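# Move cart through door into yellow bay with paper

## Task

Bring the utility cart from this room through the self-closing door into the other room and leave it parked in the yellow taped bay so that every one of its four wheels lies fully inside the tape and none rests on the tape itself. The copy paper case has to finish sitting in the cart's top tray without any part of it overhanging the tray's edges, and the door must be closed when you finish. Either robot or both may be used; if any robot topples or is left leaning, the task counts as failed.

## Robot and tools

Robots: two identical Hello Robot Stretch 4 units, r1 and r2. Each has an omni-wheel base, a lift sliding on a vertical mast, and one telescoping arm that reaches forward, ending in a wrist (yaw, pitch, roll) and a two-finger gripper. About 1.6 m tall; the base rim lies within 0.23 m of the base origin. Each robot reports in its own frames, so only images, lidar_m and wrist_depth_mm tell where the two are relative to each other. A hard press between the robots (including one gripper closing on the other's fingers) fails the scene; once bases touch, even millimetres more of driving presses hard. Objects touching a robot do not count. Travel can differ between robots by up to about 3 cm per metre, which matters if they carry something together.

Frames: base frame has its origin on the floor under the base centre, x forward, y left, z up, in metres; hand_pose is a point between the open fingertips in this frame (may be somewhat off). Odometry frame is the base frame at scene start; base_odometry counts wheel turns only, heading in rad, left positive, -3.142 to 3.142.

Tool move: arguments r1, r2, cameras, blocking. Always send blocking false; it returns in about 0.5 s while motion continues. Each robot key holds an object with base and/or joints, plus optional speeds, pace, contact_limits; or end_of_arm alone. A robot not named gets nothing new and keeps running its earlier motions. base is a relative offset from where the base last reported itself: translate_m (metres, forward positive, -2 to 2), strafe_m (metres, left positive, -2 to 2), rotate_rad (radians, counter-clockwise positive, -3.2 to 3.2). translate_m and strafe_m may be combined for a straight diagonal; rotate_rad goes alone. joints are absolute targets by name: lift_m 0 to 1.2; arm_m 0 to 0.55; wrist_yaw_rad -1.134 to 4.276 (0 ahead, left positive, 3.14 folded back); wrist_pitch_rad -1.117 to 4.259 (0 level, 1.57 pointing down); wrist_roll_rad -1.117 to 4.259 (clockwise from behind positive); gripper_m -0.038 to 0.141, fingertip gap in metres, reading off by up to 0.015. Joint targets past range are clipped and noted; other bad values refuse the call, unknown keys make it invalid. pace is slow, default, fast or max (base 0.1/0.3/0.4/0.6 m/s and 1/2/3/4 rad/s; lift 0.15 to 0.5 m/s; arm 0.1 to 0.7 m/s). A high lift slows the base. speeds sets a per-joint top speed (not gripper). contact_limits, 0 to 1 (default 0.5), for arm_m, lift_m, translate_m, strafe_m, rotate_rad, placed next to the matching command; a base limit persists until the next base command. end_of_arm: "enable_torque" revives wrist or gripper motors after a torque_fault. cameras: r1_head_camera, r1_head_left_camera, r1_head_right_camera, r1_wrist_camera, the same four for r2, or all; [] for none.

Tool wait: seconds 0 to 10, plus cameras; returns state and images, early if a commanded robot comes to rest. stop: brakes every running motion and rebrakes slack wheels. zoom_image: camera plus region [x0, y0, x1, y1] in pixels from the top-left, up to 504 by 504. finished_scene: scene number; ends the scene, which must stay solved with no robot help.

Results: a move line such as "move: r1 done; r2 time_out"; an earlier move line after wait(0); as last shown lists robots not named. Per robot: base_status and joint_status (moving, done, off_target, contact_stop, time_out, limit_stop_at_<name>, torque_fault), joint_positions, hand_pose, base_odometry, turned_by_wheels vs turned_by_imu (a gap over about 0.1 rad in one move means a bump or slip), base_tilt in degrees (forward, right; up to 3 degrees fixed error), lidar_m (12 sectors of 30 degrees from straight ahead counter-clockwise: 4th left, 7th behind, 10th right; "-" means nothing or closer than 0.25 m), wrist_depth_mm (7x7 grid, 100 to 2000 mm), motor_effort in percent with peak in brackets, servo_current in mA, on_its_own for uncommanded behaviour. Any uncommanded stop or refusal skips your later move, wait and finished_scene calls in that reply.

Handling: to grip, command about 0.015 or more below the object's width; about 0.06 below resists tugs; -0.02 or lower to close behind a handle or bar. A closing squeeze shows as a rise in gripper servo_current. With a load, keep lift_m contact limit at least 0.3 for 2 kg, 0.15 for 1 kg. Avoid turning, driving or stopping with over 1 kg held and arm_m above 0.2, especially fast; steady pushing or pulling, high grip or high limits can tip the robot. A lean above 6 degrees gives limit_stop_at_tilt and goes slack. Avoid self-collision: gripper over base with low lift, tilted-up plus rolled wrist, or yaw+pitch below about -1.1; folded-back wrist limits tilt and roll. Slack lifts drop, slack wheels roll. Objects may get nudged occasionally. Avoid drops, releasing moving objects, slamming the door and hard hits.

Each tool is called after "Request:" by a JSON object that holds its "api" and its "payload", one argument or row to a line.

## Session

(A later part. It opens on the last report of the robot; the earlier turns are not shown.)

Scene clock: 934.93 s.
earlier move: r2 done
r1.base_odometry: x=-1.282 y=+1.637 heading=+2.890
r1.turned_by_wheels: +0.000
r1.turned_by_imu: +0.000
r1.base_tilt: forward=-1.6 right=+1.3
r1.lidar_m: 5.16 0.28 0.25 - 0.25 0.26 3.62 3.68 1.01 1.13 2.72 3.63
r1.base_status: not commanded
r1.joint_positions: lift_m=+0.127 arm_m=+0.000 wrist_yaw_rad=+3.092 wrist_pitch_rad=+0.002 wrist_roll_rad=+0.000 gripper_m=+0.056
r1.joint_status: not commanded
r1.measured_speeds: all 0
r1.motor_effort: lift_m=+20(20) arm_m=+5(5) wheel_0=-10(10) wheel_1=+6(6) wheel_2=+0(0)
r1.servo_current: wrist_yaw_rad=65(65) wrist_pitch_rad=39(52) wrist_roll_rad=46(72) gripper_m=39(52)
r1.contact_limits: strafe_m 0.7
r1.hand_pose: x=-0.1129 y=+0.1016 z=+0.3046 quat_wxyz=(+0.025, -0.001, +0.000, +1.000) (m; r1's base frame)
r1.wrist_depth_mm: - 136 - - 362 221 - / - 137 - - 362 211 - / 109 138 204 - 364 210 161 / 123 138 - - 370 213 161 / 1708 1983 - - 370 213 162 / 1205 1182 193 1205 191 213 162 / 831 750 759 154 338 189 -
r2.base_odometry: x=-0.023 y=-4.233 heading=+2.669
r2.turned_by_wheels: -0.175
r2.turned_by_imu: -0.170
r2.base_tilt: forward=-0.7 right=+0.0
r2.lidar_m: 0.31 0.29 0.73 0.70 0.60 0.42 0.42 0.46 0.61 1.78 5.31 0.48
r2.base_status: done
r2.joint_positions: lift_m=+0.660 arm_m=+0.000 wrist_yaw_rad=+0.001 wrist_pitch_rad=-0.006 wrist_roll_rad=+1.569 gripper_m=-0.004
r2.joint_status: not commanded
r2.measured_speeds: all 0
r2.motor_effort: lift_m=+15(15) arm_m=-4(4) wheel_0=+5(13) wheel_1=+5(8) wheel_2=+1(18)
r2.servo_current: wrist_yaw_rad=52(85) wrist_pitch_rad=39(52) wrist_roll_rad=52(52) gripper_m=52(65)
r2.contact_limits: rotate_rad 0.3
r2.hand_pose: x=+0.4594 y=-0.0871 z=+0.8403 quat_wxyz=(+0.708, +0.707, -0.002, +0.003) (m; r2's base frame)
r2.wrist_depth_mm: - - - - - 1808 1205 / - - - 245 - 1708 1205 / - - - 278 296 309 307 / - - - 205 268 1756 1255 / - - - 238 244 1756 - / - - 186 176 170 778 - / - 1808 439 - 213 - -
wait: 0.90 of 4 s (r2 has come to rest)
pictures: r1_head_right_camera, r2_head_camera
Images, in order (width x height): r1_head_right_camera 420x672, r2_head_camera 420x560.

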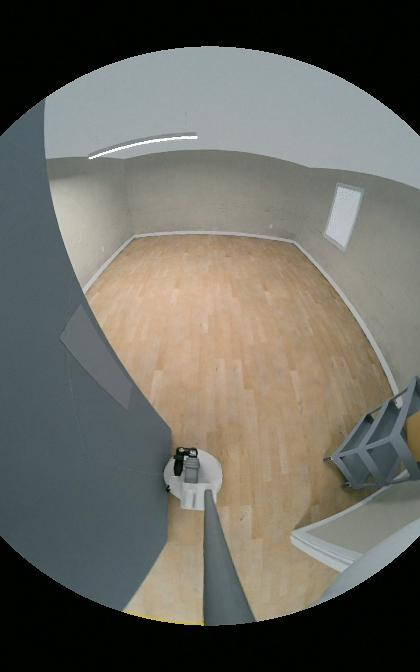

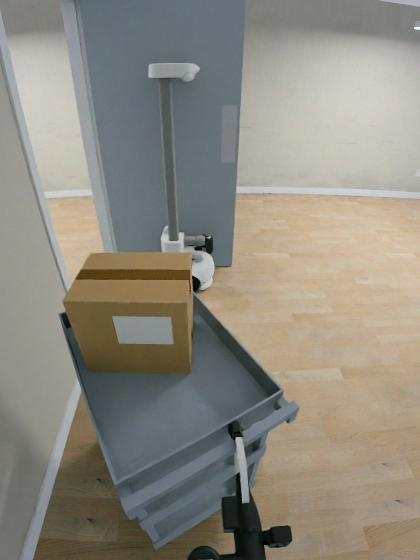

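Request:
{"api": "move", "payload": {
  "blocking": false,
  "r2": {"base":{"translate_m":0.36,"strafe_m":0.2},"pace":"slow","contact_limits":{"translate_m":0.3}},
  "cameras": []
}}

Request:
{"api": "wait", "payload": {
  "seconds": 8,
  "cameras": ["r1_head_right_camera","r2_head_camera"]
}}

Scene clock: 940.07 s.
move: r2 moving
r1: as last shown
r1.base_tilt: forward=-1.6 right=+1.2
r1.lidar_m: 5.17 0.28 0.25 - 0.25 0.27 3.63 3.70 1.01 1.10 2.70 3.60
r1.motor_effort: lift_m=+20(20) arm_m=+5(5) wheel_0=-9(10) wheel_1=+6(6) wheel_2=+0(0)
r1.servo_current: wrist_yaw_rad=46(59) wrist_pitch_rad=46(46) wrist_roll_rad=39(72) gripper_m=39(46)
r1.contact_limits: strafe_m 0.7
r1.wrist_depth_mm: - 137 - - 359 221 - / - 137 - - 362 210 - / 109 138 204 - 366 211 161 / 123 138 - - 368 212 162 / 1708 1983 - - 368 213 162 / 1182 1205 193 1182 190 212 161 / 842 759 750 153 336 188 -
r2.base_odometry: x=-0.038 y=-4.234 heading=+2.669
r2.turned_by_wheels: +0.000
r2.turned_by_imu: +0.000
r2.base_tilt: forward=-0.6 right=+0.1
r2.lidar_m: 0.33 0.29 0.73 0.69 0.64 0.45 0.42 0.45 0.63 1.84 5.32 0.47
r2.base_status: translate_m moving; strafe_m moving
r2.joint_positions: lift_m=+0.660 arm_m=+0.000 wrist_yaw_rad=-0.001 wrist_pitch_rad=-0.006 wrist_roll_rad=+1.569 gripper_m=-0.004
r2.joint_status: not commanded
r2.measured_speeds: translate_m=+0.048 strafe_m=+0.027 rotate_rad=+0.000 lift_m=+0.000 arm_m=+0.000 wrist_yaw_rad=+0.000 wrist_pitch_rad=+0.000 wrist_roll_rad=+0.000
r2.motor_effort: lift_m=+15(15) arm_m=-4(4) wheel_0=+5(7) wheel_1=+9(11) wheel_2=-12(13)
r2.servo_current: wrist_yaw_rad=39(52) wrist_pitch_rad=46(52) wrist_roll_rad=39(59) gripper_m=59(59)
r2.contact_limits: translate_m 0.3
r2.hand_pose: x=+0.4593 y=-0.0876 z=+0.8403 quat_wxyz=(+0.708, +0.707, -0.002, +0.002) (m; r2's base frame)
r2.wrist_depth_mm: - - - - - 1756 1255 / - - - 245 - 1708 1229 / - - - 278 296 309 306 / - - - 205 266 1756 1229 / - - - 202 244 1708 - / - - 185 176 171 788 - / - 1808 436 - 212 - -
pictures: none
No camera images: "cameras" was empty.

Scene clock: 944.83 s.
earlier move: r2 done
r1.base_odometry: x=-1.282 y=+1.637 heading=+2.890
r1.turned_by_wheels: +0.000
r1.turned_by_imu: +0.000
r1.base_tilt: forward=-1.6 right=+1.3
r1.lidar_m: 5.16 0.29 0.25 - 0.25 0.27 3.64 3.68 0.83 0.82 2.70 3.59
r1.base_status: not commanded
r1.joint_positions: lift_m=+0.127 arm_m=+0.000 wrist_yaw_rad=+3.092 wrist_pitch_rad=+0.002 wrist_roll_rad=+0.000 gripper_m=+0.056
r1.joint_status: not commanded
r1.measured_speeds: all 0
r1.motor_effort: lift_m=+20(20) arm_m=+5(5) wheel_0=-9(10) wheel_1=+6(6) wheel_2=+0(0)
r1.servo_current: wrist_yaw_rad=52(72) wrist_pitch_rad=39(52) wrist_roll_rad=65(72) gripper_m=39(46)
r1.contact_limits: strafe_m 0.7
r1.hand_pose: x=-0.1129 y=+0.1016 z=+0.3046 quat_wxyz=(+0.025, -0.001, +0.000, +1.000) (m; r1's base frame)
r1.wrist_depth_mm: - 137 - - 359 220 - / - 137 - - 362 210 - / 110 137 203 - 364 210 161 / 123 138 - - 370 212 161 / 1708 1921 - - 370 213 162 / 1160 1182 193 1182 191 213 161 / 842 759 741 153 336 188 -
r2.base_odometry: x=-0.435 y=-4.247 heading=+2.669
r2.turned_by_wheels: +0.000
r2.turned_by_imu: -0.001
r2.base_tilt: forward=-0.7 right=+0.1
r2.lidar_m: 0.32 0.26 0.52 0.48 0.54 0.75 0.78 0.81 1.15 3.14 5.50 0.49
r2.base_status: done
r2.joint_positions: lift_m=+0.660 arm_m=+0.000 wrist_yaw_rad=-0.005 wrist_pitch_rad=-0.006 wrist_roll_rad=+1.569 gripper_m=-0.004
r2.joint_status: not commanded
r2.measured_speeds: all 0
r2.motor_effort: lift_m=+15(15) arm_m=-4(4) wheel_0=+2(7) wheel_1=+5(11) wheel_2=-7(15)
r2.servo_current: wrist_yaw_rad=46(78) wrist_pitch_rad=39(52) wrist_roll_rad=52(65) gripper_m=65(65)
r2.contact_limits: translate_m 0.3
r2.hand_pose: x=+0.4589 y=-0.0888 z=+0.8403 quat_wxyz=(+0.708, +0.707, -0.004, +0.001) (m; r2's base frame)
r2.wrist_depth_mm: - - - - - 1756 1205 / - - - 254 - 1808 1229 / - - 1863 282 306 306 304 / - 1863 - 208 267 1397 1255 / - 1863 - 191 242 1430 - / - 1863 183 176 171 750 - / 1537 - 427 - 211 - -
wait: 4.77 of 8 s (r2 has come to rest)
pictures: r1_head_right_camera, r2_head_camera
Images, in order (width x height): r1_head_right_camera 420x672, r2_head_camera 420x560.

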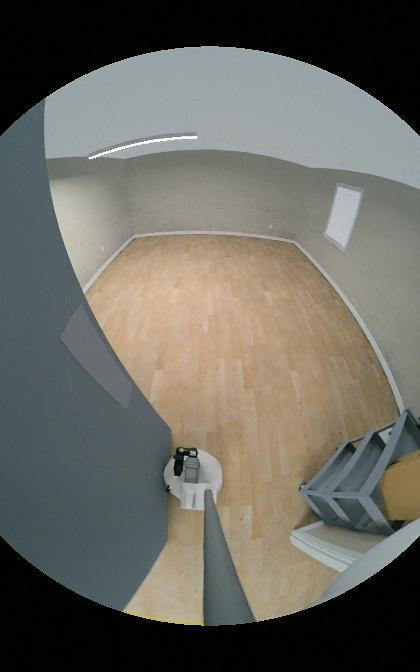

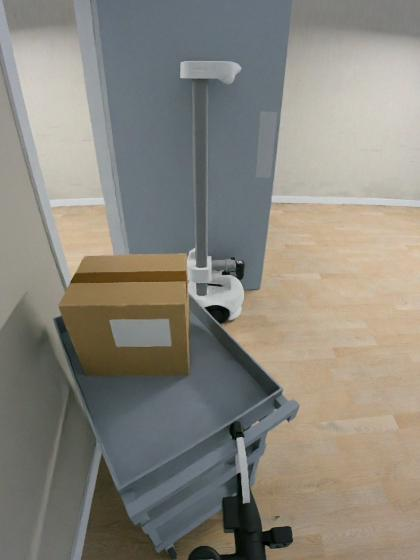

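Request:
{"api": "move", "payload": {
  "blocking": false,
  "r1": {"base":{"strafe_m":0.2},"pace":"slow","contact_limits":{"strafe_m":0.7}},
  "cameras": []
}}

Request:
{"api": "wait", "payload": {
  "seconds": 3,
  "cameras": ["r1_head_right_camera","r2_head_camera"]
}}

Scene clock: 959.17 s.
move: r1 moving
r1.base_odometry: x=-1.286 y=+1.623 heading=+2.890
r1.turned_by_wheels: +0.000
r1.turned_by_imu: -0.001
r1.base_tilt: forward=-1.6 right=+1.3
r1.lidar_m: 5.17 0.28 0.25 - 0.25 0.25 0.65 3.69 0.88 0.82 2.72 3.62
r1.base_status: strafe_m moving
r1.joint_positions: lift_m=+0.127 arm_m=+0.000 wrist_yaw_rad=+3.092 wrist_pitch_rad=+0.002 wrist_roll_rad=+0.000 gripper_m=+0.056
r1.joint_status: not commanded
r1.measured_speeds: translate_m=+0.000 strafe_m=+0.056 rotate_rad=+0.000 lift_m=+0.000 arm_m=+0.000 wrist_yaw_rad=+0.000 wrist_pitch_rad=+0.000 wrist_roll_rad=+0.000
r1.motor_effort: lift_m=+20(20) arm_m=+5(5) wheel_0=-14(16) wheel_1=+11(14) wheel_2=+0(1)
r1.servo_current: wrist_yaw_rad=52(59) wrist_pitch_rad=39(46) wrist_roll_rad=46(65) gripper_m=39(46)
r1.contact_limits: strafe_m 0.7
r1.hand_pose: x=-0.1129 y=+0.1016 z=+0.3046 quat_wxyz=(+0.025, -0.001, +0.000, +1.000) (m; r1's base frame)
r1.wrist_depth_mm: - 137 - - 345 216 - / - 137 - - 349 208 - / 109 138 203 - 353 208 161 / 123 138 - - 355 209 161 / 1708 1983 - - 355 209 162 / 1205 1205 194 1160 191 210 161 / 842 750 759 143 325 187 -
r2: as last shown
r2.turned_by_imu: +0.000
r2.lidar_m: 0.32 0.27 0.51 0.49 0.53 0.74 0.77 0.82 1.14 3.14 5.49 0.48
r2.motor_effort: lift_m=+15(15) arm_m=-4(4) wheel_0=+2(2) wheel_1=+5(5) wheel_2=-6(7)
r2.servo_current: wrist_yaw_rad=46(59) wrist_pitch_rad=46(52) wrist_roll_rad=46(59) gripper_m=65(65)
r2.contact_limits: translate_m 0.3
r2.wrist_depth_mm: - - - - - 1808 1205 / - - - 255 - 1808 1205 / - - 1921 229 304 306 306 / - 1808 - 208 268 1430 1229 / - 1808 - 191 242 1464 - / - 1808 183 176 172 759 - / 1537 - 430 - 211 - -
pictures: none
No camera images: "cameras" was empty.

Scene clock: 962.17 s.
earlier move: r1 contact_stop
r1.base_odometry: x=-1.314 y=+1.518 heading=+2.895
r1.turned_by_wheels: +0.005
r1.turned_by_imu: -0.015
r1.base_tilt: forward=-1.6 right=+1.3
r1.lidar_m: 5.15 0.38 0.25 - 0.25 0.25 0.46 3.70 0.98 0.90 2.79 3.69
r1.base_status: strafe_m contact_stop
r1.joint_positions: lift_m=+0.127 arm_m=+0.000 wrist_yaw_rad=+3.092 wrist_pitch_rad=+0.002 wrist_roll_rad=+0.000 gripper_m=+0.056
r1.joint_status: not commanded
r1.measured_speeds: translate_m=+0.001 strafe_m=-0.010 rotate_rad=-0.004 lift_m=+0.000 arm_m=+0.000 wrist_yaw_rad=+0.000 wrist_pitch_rad=+0.000 wrist_roll_rad=+0.000
r1.on_its_own: the wheels are slack since a contact_stop
r1.motor_effort: lift_m=+20(20) arm_m=+4(5) wheel_0=+0(32) wheel_1=+2(32) wheel_2=+0(12)
r1.servo_current: wrist_yaw_rad=46(72) wrist_pitch_rad=39(52) wrist_roll_rad=39(72) gripper_m=39(52)
r1.contact_limits: strafe_m 0.7
r1.hand_pose: x=-0.1128 y=+0.1016 z=+0.3046 quat_wxyz=(+0.025, -0.001, +0.000, +1.000) (m; r1's base frame)
r1.wrist_depth_mm: 136 138 - 496 276 198 - / 108 138 - 452 278 191 - / 112 138 245 455 281 192 162 / 134 149 - 459 283 193 156 / - - - 469 283 194 157 / 1205 1205 193 469 191 194 163 / 854 759 750 143 267 177 -
r2.base_odometry: x=-0.435 y=-4.247 heading=+2.669
r2.turned_by_wheels: +0.000
r2.turned_by_imu: +0.000
r2.base_tilt: forward=-0.7 right=+0.1
r2.lidar_m: 0.29 0.27 0.52 0.50 0.53 0.74 0.77 0.81 1.14 3.15 5.50 0.47
r2.base_status: not commanded
r2.joint_positions: lift_m=+0.660 arm_m=+0.000 wrist_yaw_rad=-0.005 wrist_pitch_rad=-0.006 wrist_roll_rad=+1.569 gripper_m=-0.004
r2.joint_status: not commanded
r2.measured_speeds: all 0
r2.motor_effort: lift_m=+15(15) arm_m=-4(4) wheel_0=+2(3) wheel_1=+5(6) wheel_2=-6(7)
r2.servo_current: wrist_yaw_rad=52(59) wrist_pitch_rad=46(52) wrist_roll_rad=46(59) gripper_m=65(65)
r2.contact_limits: translate_m 0.3
r2.hand_pose: x=+0.4589 y=-0.0888 z=+0.8403 quat_wxyz=(+0.708, +0.707, -0.004, +0.001) (m; r2's base frame)
r2.wrist_depth_mm: - - - - - 1808 1205 / - - - 255 - 1808 1205 / - - - 228 304 306 304 / - 1921 - 208 267 1537 1255 / - 1921 - 191 242 1576 - / - 1808 183 177 172 750 - / 1499 - 430 - 210 - -
wait: 3.00 s; no rest
pictures: r1_head_right_camera, r2_head_camera
Images, in order (width x height): r1_head_right_camera 420x672, r2_head_camera 420x560.

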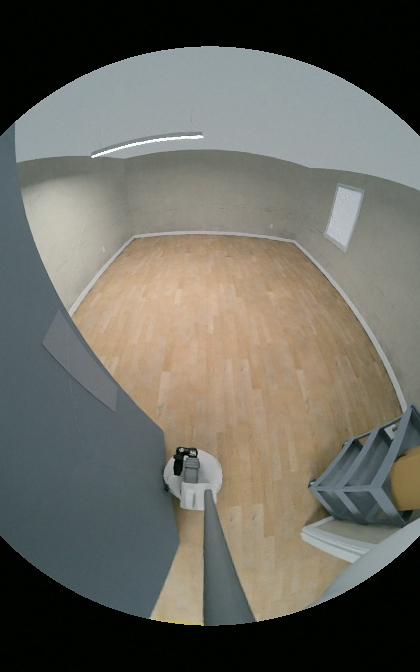

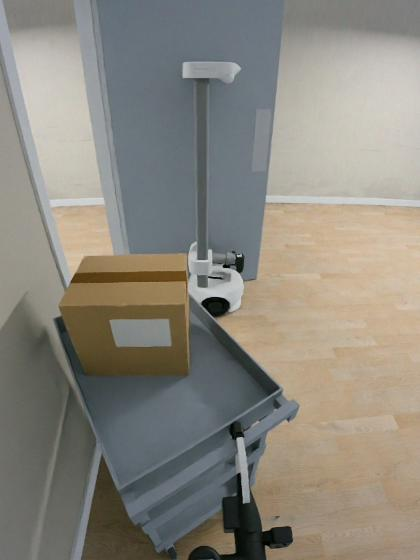

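Request:
{"api": "move", "payload": {
  "blocking": false,
  "r1": {"base":{"strafe_m":0.25},"pace":"slow","contact_limits":{"strafe_m":1.0}},
  "cameras": []
}}

Request:
{"api": "wait", "payload": {
  "seconds": 4.5,
  "cameras": ["r1_head_right_camera"]
}}

Scene clock: 967.60 s.
earlier move: r1 contact_stop
move: r1 moving
r1.base_odometry: x=-1.311 y=+1.537 heading=+2.886
r1.turned_by_wheels: -0.009
r1.turned_by_imu: -0.009
r1.base_tilt: forward=-1.6 right=+1.3
r1.lidar_m: 5.15 0.38 0.25 - 0.25 0.25 0.47 3.69 0.94 0.86 2.76 3.60
r1.base_status: earlier strafe_m contact_stop (by the wheels' count: +0.091 of +0.200); strafe_m moving
r1.joint_positions: lift_m=+0.127 arm_m=+0.000 wrist_yaw_rad=+3.092 wrist_pitch_rad=+0.002 wrist_roll_rad=+0.000 gripper_m=+0.056
r1.joint_status: not commanded
r1.measured_speeds: translate_m=+0.000 strafe_m=+0.057 rotate_rad=+0.003 lift_m=+0.000 arm_m=+0.000 wrist_yaw_rad=+0.000 wrist_pitch_rad=+0.000 wrist_roll_rad=+0.000
r1.motor_effort: lift_m=+20(20) arm_m=+4(5) wheel_0=-13(13) wheel_1=+16(17) wheel_2=+0(1)
r1.servo_current: wrist_yaw_rad=52(52) wrist_pitch_rad=46(46) wrist_roll_rad=52(65) gripper_m=46(46)
r1.contact_limits: strafe_m 1
r1.hand_pose: x=-0.1128 y=+0.1016 z=+0.3046 quat_wxyz=(+0.025, -0.001, +0.000, +1.000) (m; r1's base frame)
r1.wrist_depth_mm: 136 138 - 469 282 199 - / 108 138 - 477 285 191 - / 112 139 245 480 287 193 161 / 133 149 - 488 289 193 - / - - - 492 290 195 163 / 1182 1182 194 564 191 194 162 / 854 750 768 153 272 177 -
r2: as last shown
r2.turned_by_imu: +0.001
r2.base_tilt: forward=-0.6 right=+0.1
r2.lidar_m: 0.30 0.28 0.53 0.49 0.53 0.77 0.77 0.80 1.14 3.14 5.51 0.49
r2.motor_effort: lift_m=+15(15) arm_m=-4(4) wheel_0=+2(2) wheel_1=+5(5) wheel_2=-6(7)
r2.servo_current: wrist_yaw_rad=52(59) wrist_pitch_rad=46(52) wrist_roll_rad=39(59) gripper_m=52(65)
r2.contact_limits: translate_m 0.3
r2.wrist_depth_mm: - - - - - 1808 1229 / - - - 255 - 1808 1255 / - - - 227 304 307 306 / - 1983 - 208 268 1499 1255 / - 1921 - 191 240 1537 - / - 1756 183 176 172 750 - / 1537 - 433 - 211 - -
pictures: none
No camera images: "cameras" was empty.

Scene clock: 970.77 s.
earlier move: r1 done
r1.base_odometry: x=-1.371 y=+1.310 heading=+2.886
r1.turned_by_wheels: +0.000
r1.turned_by_imu: -0.014
r1.base_tilt: forward=-1.6 right=+1.3
r1.lidar_m: 5.15 0.39 0.25 0.27 0.25 0.25 0.42 3.70 0.99 0.92 2.82 3.61
r1.base_status: done
r1.joint_positions: lift_m=+0.127 arm_m=+0.000 wrist_yaw_rad=+3.092 wrist_pitch_rad=+0.002 wrist_roll_rad=+0.000 gripper_m=+0.056
r1.joint_status: not commanded
r1.measured_speeds: all 0
r1.motor_effort: lift_m=+20(20) arm_m=+4(5) wheel_0=-30(34) wheel_1=+32(35) wheel_2=+8(13)
r1.servo_current: wrist_yaw_rad=46(72) wrist_pitch_rad=33(52) wrist_roll_rad=59(72) gripper_m=39(46)
r1.contact_limits: strafe_m 1
r1.hand_pose: x=-0.1128 y=+0.1017 z=+0.3046 quat_wxyz=(+0.025, -0.001, +0.000, +1.000) (m; r1's base frame)
r1.wrist_depth_mm: - 138 - 449 286 191 - / - 137 - 418 273 191 - / 112 138 225 424 274 194 159 / 127 144 - 427 276 195 160 / - - - 430 278 195 160 / 1229 1229 194 480 191 196 160 / 854 759 750 143 264 180 -
r2.base_odometry: x=-0.435 y=-4.247 heading=+2.669
r2.turned_by_wheels: +0.000
r2.turned_by_imu: +0.000
r2.base_tilt: forward=-0.7 right=+0.1
r2.lidar_m: 0.31 0.27 0.51 0.46 0.53 0.74 0.77 0.82 1.12 3.17 5.52 0.47
r2.base_status: not commanded
r2.joint_positions: lift_m=+0.660 arm_m=+0.000 wrist_yaw_rad=-0.005 wrist_pitch_rad=-0.006 wrist_roll_rad=+1.569 gripper_m=-0.004
r2.joint_status: not commanded
r2.measured_speeds: all 0
r2.motor_effort: lift_m=+15(15) arm_m=-4(4) wheel_0=+2(3) wheel_1=+5(5) wheel_2=-7(7)
r2.servo_current: wrist_yaw_rad=52(59) wrist_pitch_rad=46(52) wrist_roll_rad=46(65) gripper_m=59(65)
r2.contact_limits: translate_m 0.3
r2.hand_pose: x=+0.4589 y=-0.0888 z=+0.8403 quat_wxyz=(+0.708, +0.707, -0.004, +0.001) (m; r2's base frame)
r2.wrist_depth_mm: - - - - - 1808 1205 / - - - 256 - 1863 1205 / - - - 229 304 306 304 / - - - 209 267 1537 1229 / - - - 190 243 1576 - / - 1808 183 176 172 750 - / 1537 - 433 - 211 - -
wait: 3.17 of 4.5 s (r1 has come to rest)
pictures: r1_head_right_camera
Images, in order (width x height): r1_head_right_camera 420x672.

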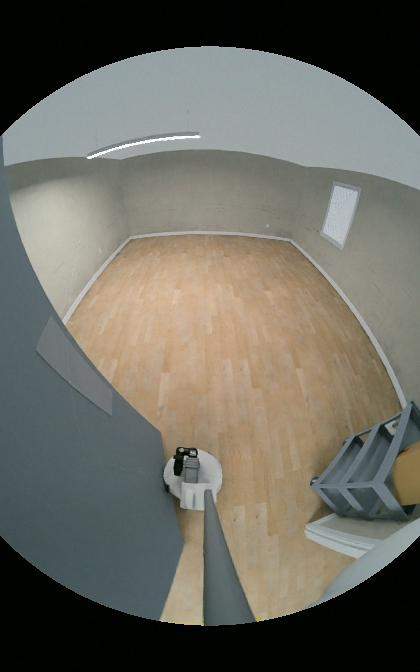

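Request:
{"api": "move", "payload": {
  "blocking": false,
  "r2": {"base":{"translate_m":-0.08,"strafe_m":0.17},"pace":"slow","contact_limits":{"strafe_m":0.3}},
  "cameras": []
}}

Request:
{"api": "wait", "payload": {
  "seconds": 5,
  "cameras": []
}}

Request:
{"api": "move", "payload": {
  "blocking": false,
  "r2": {"base":{"rotate_rad":-0.15},"pace":"slow","contact_limits":{"rotate_rad":0.3}},
  "cameras": []
}}

Request:
{"api": "wait", "payload": {
  "seconds": 4,
  "cameras": ["r1_head_right_camera","r2_head_camera"]
}}

Scene clock: 988.03 s.
move: r2 moving
r1: as last shown
r1.turned_by_imu: +0.000
r1.lidar_m: 5.12 0.40 0.25 0.25 0.25 0.25 0.40 3.67 1.02 0.92 2.79 3.63
r1.motor_effort: lift_m=+20(20) arm_m=+4(4) wheel_0=-30(30) wheel_1=+32(33) wheel_2=+8(8)
r1.servo_current: wrist_yaw_rad=46(65) wrist_pitch_rad=46(46) wrist_roll_rad=39(65) gripper_m=39(46)
r1.contact_limits: strafe_m 1
r1.wrist_depth_mm: - 137 - 449 286 190 - / - 138 - 418 273 192 - / 112 138 224 424 274 193 159 / 127 144 - 427 278 195 159 / - - - 433 278 196 160 / 1205 1229 193 477 191 195 160 / 866 759 759 143 264 180 -
r2.base_odometry: x=-0.436 y=-4.259 heading=+2.669
r2.turned_by_wheels: +0.000
r2.turned_by_imu: +0.000
r2.base_tilt: forward=-0.7 right=+0.1
r2.lidar_m: 0.31 0.29 0.52 0.48 0.51 0.72 0.76 0.81 1.10 3.14 5.53 0.45
r2.base_status: translate_m moving; strafe_m moving
r2.joint_positions: lift_m=+0.660 arm_m=+0.000 wrist_yaw_rad=-0.005 wrist_pitch_rad=-0.006 wrist_roll_rad=+1.569 gripper_m=-0.004
r2.joint_status: not commanded
r2.measured_speeds: translate_m=-0.021 strafe_m=+0.044 rotate_rad=-0.002 lift_m=+0.000 arm_m=+0.000 wrist_yaw_rad=+0.000 wrist_pitch_rad=+0.000 wrist_roll_rad=+0.000
r2.motor_effort: lift_m=+15(15) arm_m=-4(4) wheel_0=-15(15) wheel_1=+7(8) wheel_2=+5(8)
r2.servo_current: wrist_yaw_rad=52(59) wrist_pitch_rad=46(52) wrist_roll_rad=59(59) gripper_m=59(72)
r2.contact_limits: strafe_m 0.3
r2.hand_pose: x=+0.4589 y=-0.0888 z=+0.8403 quat_wxyz=(+0.708, +0.707, -0.004, +0.001) (m; r2's base frame)
r2.wrist_depth_mm: - - - - - 1808 1205 / - - - 253 - 1808 1255 / - - - 228 301 309 307 / - - - 207 266 1576 1255 / - - - 199 245 1618 - / - 1808 185 175 172 768 - / 1499 - 430 - 214 - -
pictures: none
No camera images: "cameras" was empty.

Scene clock: 990.70 s.
earlier move: r2 done
r1.base_odometry: x=-1.371 y=+1.310 heading=+2.886
r1.turned_by_wheels: +0.000
r1.turned_by_imu: +0.000
r1.base_tilt: forward=-1.6 right=+1.3
r1.lidar_m: 5.13 0.42 0.25 0.25 0.25 0.25 0.40 3.69 1.02 0.97 2.82 3.63
r1.base_status: not commanded
r1.joint_positions: lift_m=+0.127 arm_m=+0.000 wrist_yaw_rad=+3.092 wrist_pitch_rad=+0.002 wrist_roll_rad=+0.000 gripper_m=+0.056
r1.joint_status: not commanded
r1.measured_speeds: all 0
r1.motor_effort: lift_m=+20(20) arm_m=+4(4) wheel_0=-30(30) wheel_1=+33(33) wheel_2=+8(8)
r1.servo_current: wrist_yaw_rad=46(72) wrist_pitch_rad=46(46) wrist_roll_rad=46(65) gripper_m=46(52)
r1.contact_limits: strafe_m 1
r1.hand_pose: x=-0.1128 y=+0.1017 z=+0.3046 quat_wxyz=(+0.025, -0.001, +0.000, +1.000) (m; r1's base frame)
r1.wrist_depth_mm: - 137 - 455 286 191 - / - 138 - 418 273 193 - / 112 138 224 424 276 193 160 / 126 144 - 424 277 195 160 / - - - 430 277 195 160 / 1229 1205 195 477 191 195 161 / 842 759 768 142 265 180 -
r2.base_odometry: x=-0.441 y=-4.435 heading=+2.669
r2.turned_by_wheels: +0.000
r2.turned_by_imu: +0.000
r2.base_tilt: forward=-0.7 right=+0.1
r2.lidar_m: 0.36 0.34 0.35 0.32 0.34 0.53 0.69 0.75 1.02 2.86 5.68 0.45
r2.base_status: done
r2.joint_positions: lift_m=+0.660 arm_m=+0.000 wrist_yaw_rad=-0.003 wrist_pitch_rad=-0.006 wrist_roll_rad=+1.569 gripper_m=-0.004
r2.joint_status: not commanded
r2.measured_speeds: all 0
r2.motor_effort: lift_m=+15(15) arm_m=-4(4) wheel_0=-5(15) wheel_1=+5(8) wheel_2=+5(10)
r2.servo_current: wrist_yaw_rad=52(65) wrist_pitch_rad=46(52) wrist_roll_rad=52(59) gripper_m=59(72)
r2.contact_limits: strafe_m 0.3
r2.hand_pose: x=+0.4591 y=-0.0883 z=+0.8403 quat_wxyz=(+0.708, +0.707, -0.003, +0.001) (m; r2's base frame)
r2.wrist_depth_mm: - - - 213 - 1808 1205 / - - - 244 270 274 272 / - - - 254 258 1618 1255 / - - - 244 247 1537 - / - - 517 195 238 820 - / 1537 1808 188 177 171 788 - / - - 492 - 220 - -
wait: 2.67 of 5 s (r2 has come to rest)
pictures: none
No camera images: "cameras" was empty.

Scene clock: 991.20 s.
move: r2 moving
r1: as last shown
r1.base_tilt: forward=-1.5 right=+1.3
r1.lidar_m: 5.12 0.41 0.25 0.25 0.25 0.25 0.41 3.68 1.04 0.97 2.78 3.61
r1.motor_effort: lift_m=+20(20) arm_m=+4(4) wheel_0=-30(30) wheel_1=+32(32) wheel_2=+8(8)
r1.servo_current: wrist_yaw_rad=33(52) wrist_pitch_rad=39(46) wrist_roll_rad=52(52) gripper_m=39(46)
r1.contact_limits: strafe_m 1
r1.wrist_depth_mm: - 137 - 452 285 191 - / - 138 - 418 273 192 - / 112 138 224 424 274 193 160 / 127 144 - 427 276 195 160 / - - - 430 277 196 160 / 1205 1205 195 477 191 196 160 / 866 759 768 143 265 180 -
r2.base_odometry: x=-0.441 y=-4.435 heading=+2.558
r2.turned_by_wheels: -0.111
r2.turned_by_imu: -0.107
r2.base_tilt: forward=-0.7 right=+0.0
r2.lidar_m: 0.34 0.32 0.37 0.31 0.32 0.45 0.69 0.72 0.91 2.02 5.59 0.48
r2.base_status: rotate_rad moving
r2.joint_positions: lift_m=+0.660 arm_m=+0.000 wrist_yaw_rad=+0.013 wrist_pitch_rad=-0.006 wrist_roll_rad=+1.569 gripper_m=-0.004
r2.joint_status: not commanded
r2.measured_speeds: translate_m=-0.001 strafe_m=+0.001 rotate_rad=-0.295 lift_m=+0.000 arm_m=+0.000 wrist_yaw_rad=+0.000 wrist_pitch_rad=+0.000 wrist_roll_rad=+0.000
r2.motor_effort: lift_m=+15(15) arm_m=-4(4) wheel_0=+8(17) wheel_1=+5(8) wheel_2=+15(16)
r2.servo_current: wrist_yaw_rad=78(78) wrist_pitch_rad=46(52) wrist_roll_rad=46(52) gripper_m=59(65)
r2.contact_limits: rotate_rad 0.3
r2.hand_pose: x=+0.4605 y=-0.0835 z=+0.8403 quat_wxyz=(+0.708, +0.707, +0.002, +0.007) (m; r2's base frame)
r2.wrist_depth_mm: - - - 228 - 1808 1205 / - - - 235 282 285 282 / - - - 264 270 1576 1229 / - - - 250 255 1618 - / - - 591 215 242 809 - / - 484 187 180 172 768 - / - - 473 - 220 - -
pictures: none
No camera images: "cameras" was empty.

Scene clock: 991.77 s.
earlier move: r2 done
r1.base_odometry: x=-1.371 y=+1.310 heading=+2.886
r1.turned_by_wheels: +0.000
r1.turned_by_imu: +0.000
r1.base_tilt: forward=-1.6 right=+1.3
r1.lidar_m: 5.13 0.41 0.25 0.25 0.25 0.25 0.42 3.65 1.06 0.99 2.78 3.60
r1.base_status: not commanded
r1.joint_positions: lift_m=+0.127 arm_m=+0.000 wrist_yaw_rad=+3.092 wrist_pitch_rad=+0.002 wrist_roll_rad=+0.000 gripper_m=+0.056
r1.joint_status: not commanded
r1.measured_speeds: all 0
r1.motor_effort: lift_m=+20(20) arm_m=+4(4) wheel_0=-29(30) wheel_1=+32(33) wheel_2=+8(8)
r1.servo_current: wrist_yaw_rad=33(59) wrist_pitch_rad=39(46) wrist_roll_rad=33(65) gripper_m=39(46)
r1.contact_limits: strafe_m 1
r1.hand_pose: x=-0.1128 y=+0.1017 z=+0.3046 quat_wxyz=(+0.025, -0.001, +0.000, +1.000) (m; r1's base frame)
r1.wrist_depth_mm: - 138 - 455 285 191 - / - 138 - 418 273 191 - / 112 138 224 421 274 193 159 / 127 144 - 427 276 195 159 / - - - 433 278 195 160 / 1229 1182 194 477 190 196 160 / 866 750 759 143 265 180 -
r2.base_odometry: x=-0.441 y=-4.435 heading=+2.520
r2.turned_by_wheels: -0.038
r2.turned_by_imu: -0.037
r2.base_tilt: forward=-0.7 right=+0.0
r2.lidar_m: 0.30 0.31 0.37 0.34 0.35 0.44 0.68 0.70 0.90 1.83 5.50 0.49
r2.base_status: done
r2.joint_positions: lift_m=+0.660 arm_m=+0.000 wrist_yaw_rad=+0.003 wrist_pitch_rad=-0.006 wrist_roll_rad=+1.569 gripper_m=-0.004
r2.joint_status: not commanded
r2.measured_speeds: all 0
r2.motor_effort: lift_m=+15(15) arm_m=-4(5) wheel_0=+6(17) wheel_1=+5(8) wheel_2=+4(16)
r2.servo_current: wrist_yaw_rad=46(78) wrist_pitch_rad=46(52) wrist_roll_rad=39(59) gripper_m=59(65)
r2.contact_limits: rotate_rad 0.3
r2.hand_pose: x=+0.4596 y=-0.0866 z=+0.8403 quat_wxyz=(+0.708, +0.707, -0.001, +0.003) (m; r2's base frame)
r2.wrist_depth_mm: - - - 247 - 1808 1229 / - - - 243 - 1576 1182 / - - - 272 283 1661 1160 / - - - 202 264 1618 544 / - - 661 238 245 1618 - / - 549 185 178 172 778 - / 1576 1756 449 - 215 - -
wait: 0.57 of 4 s (r2 has come to rest)
pictures: r1_head_right_camera, r2_head_camera
Images, in order (width x height): r1_head_right_camera 420x672, r2_head_camera 420x560.

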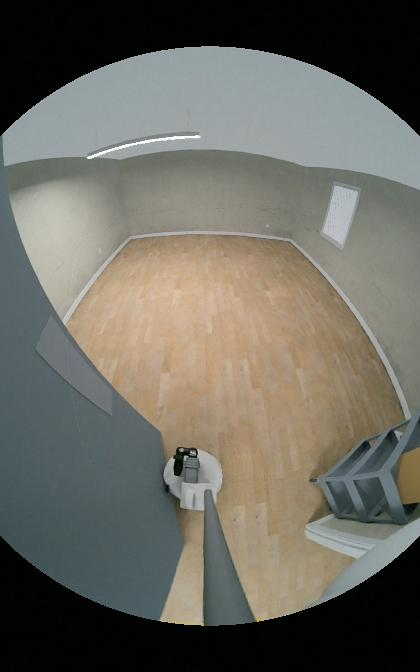

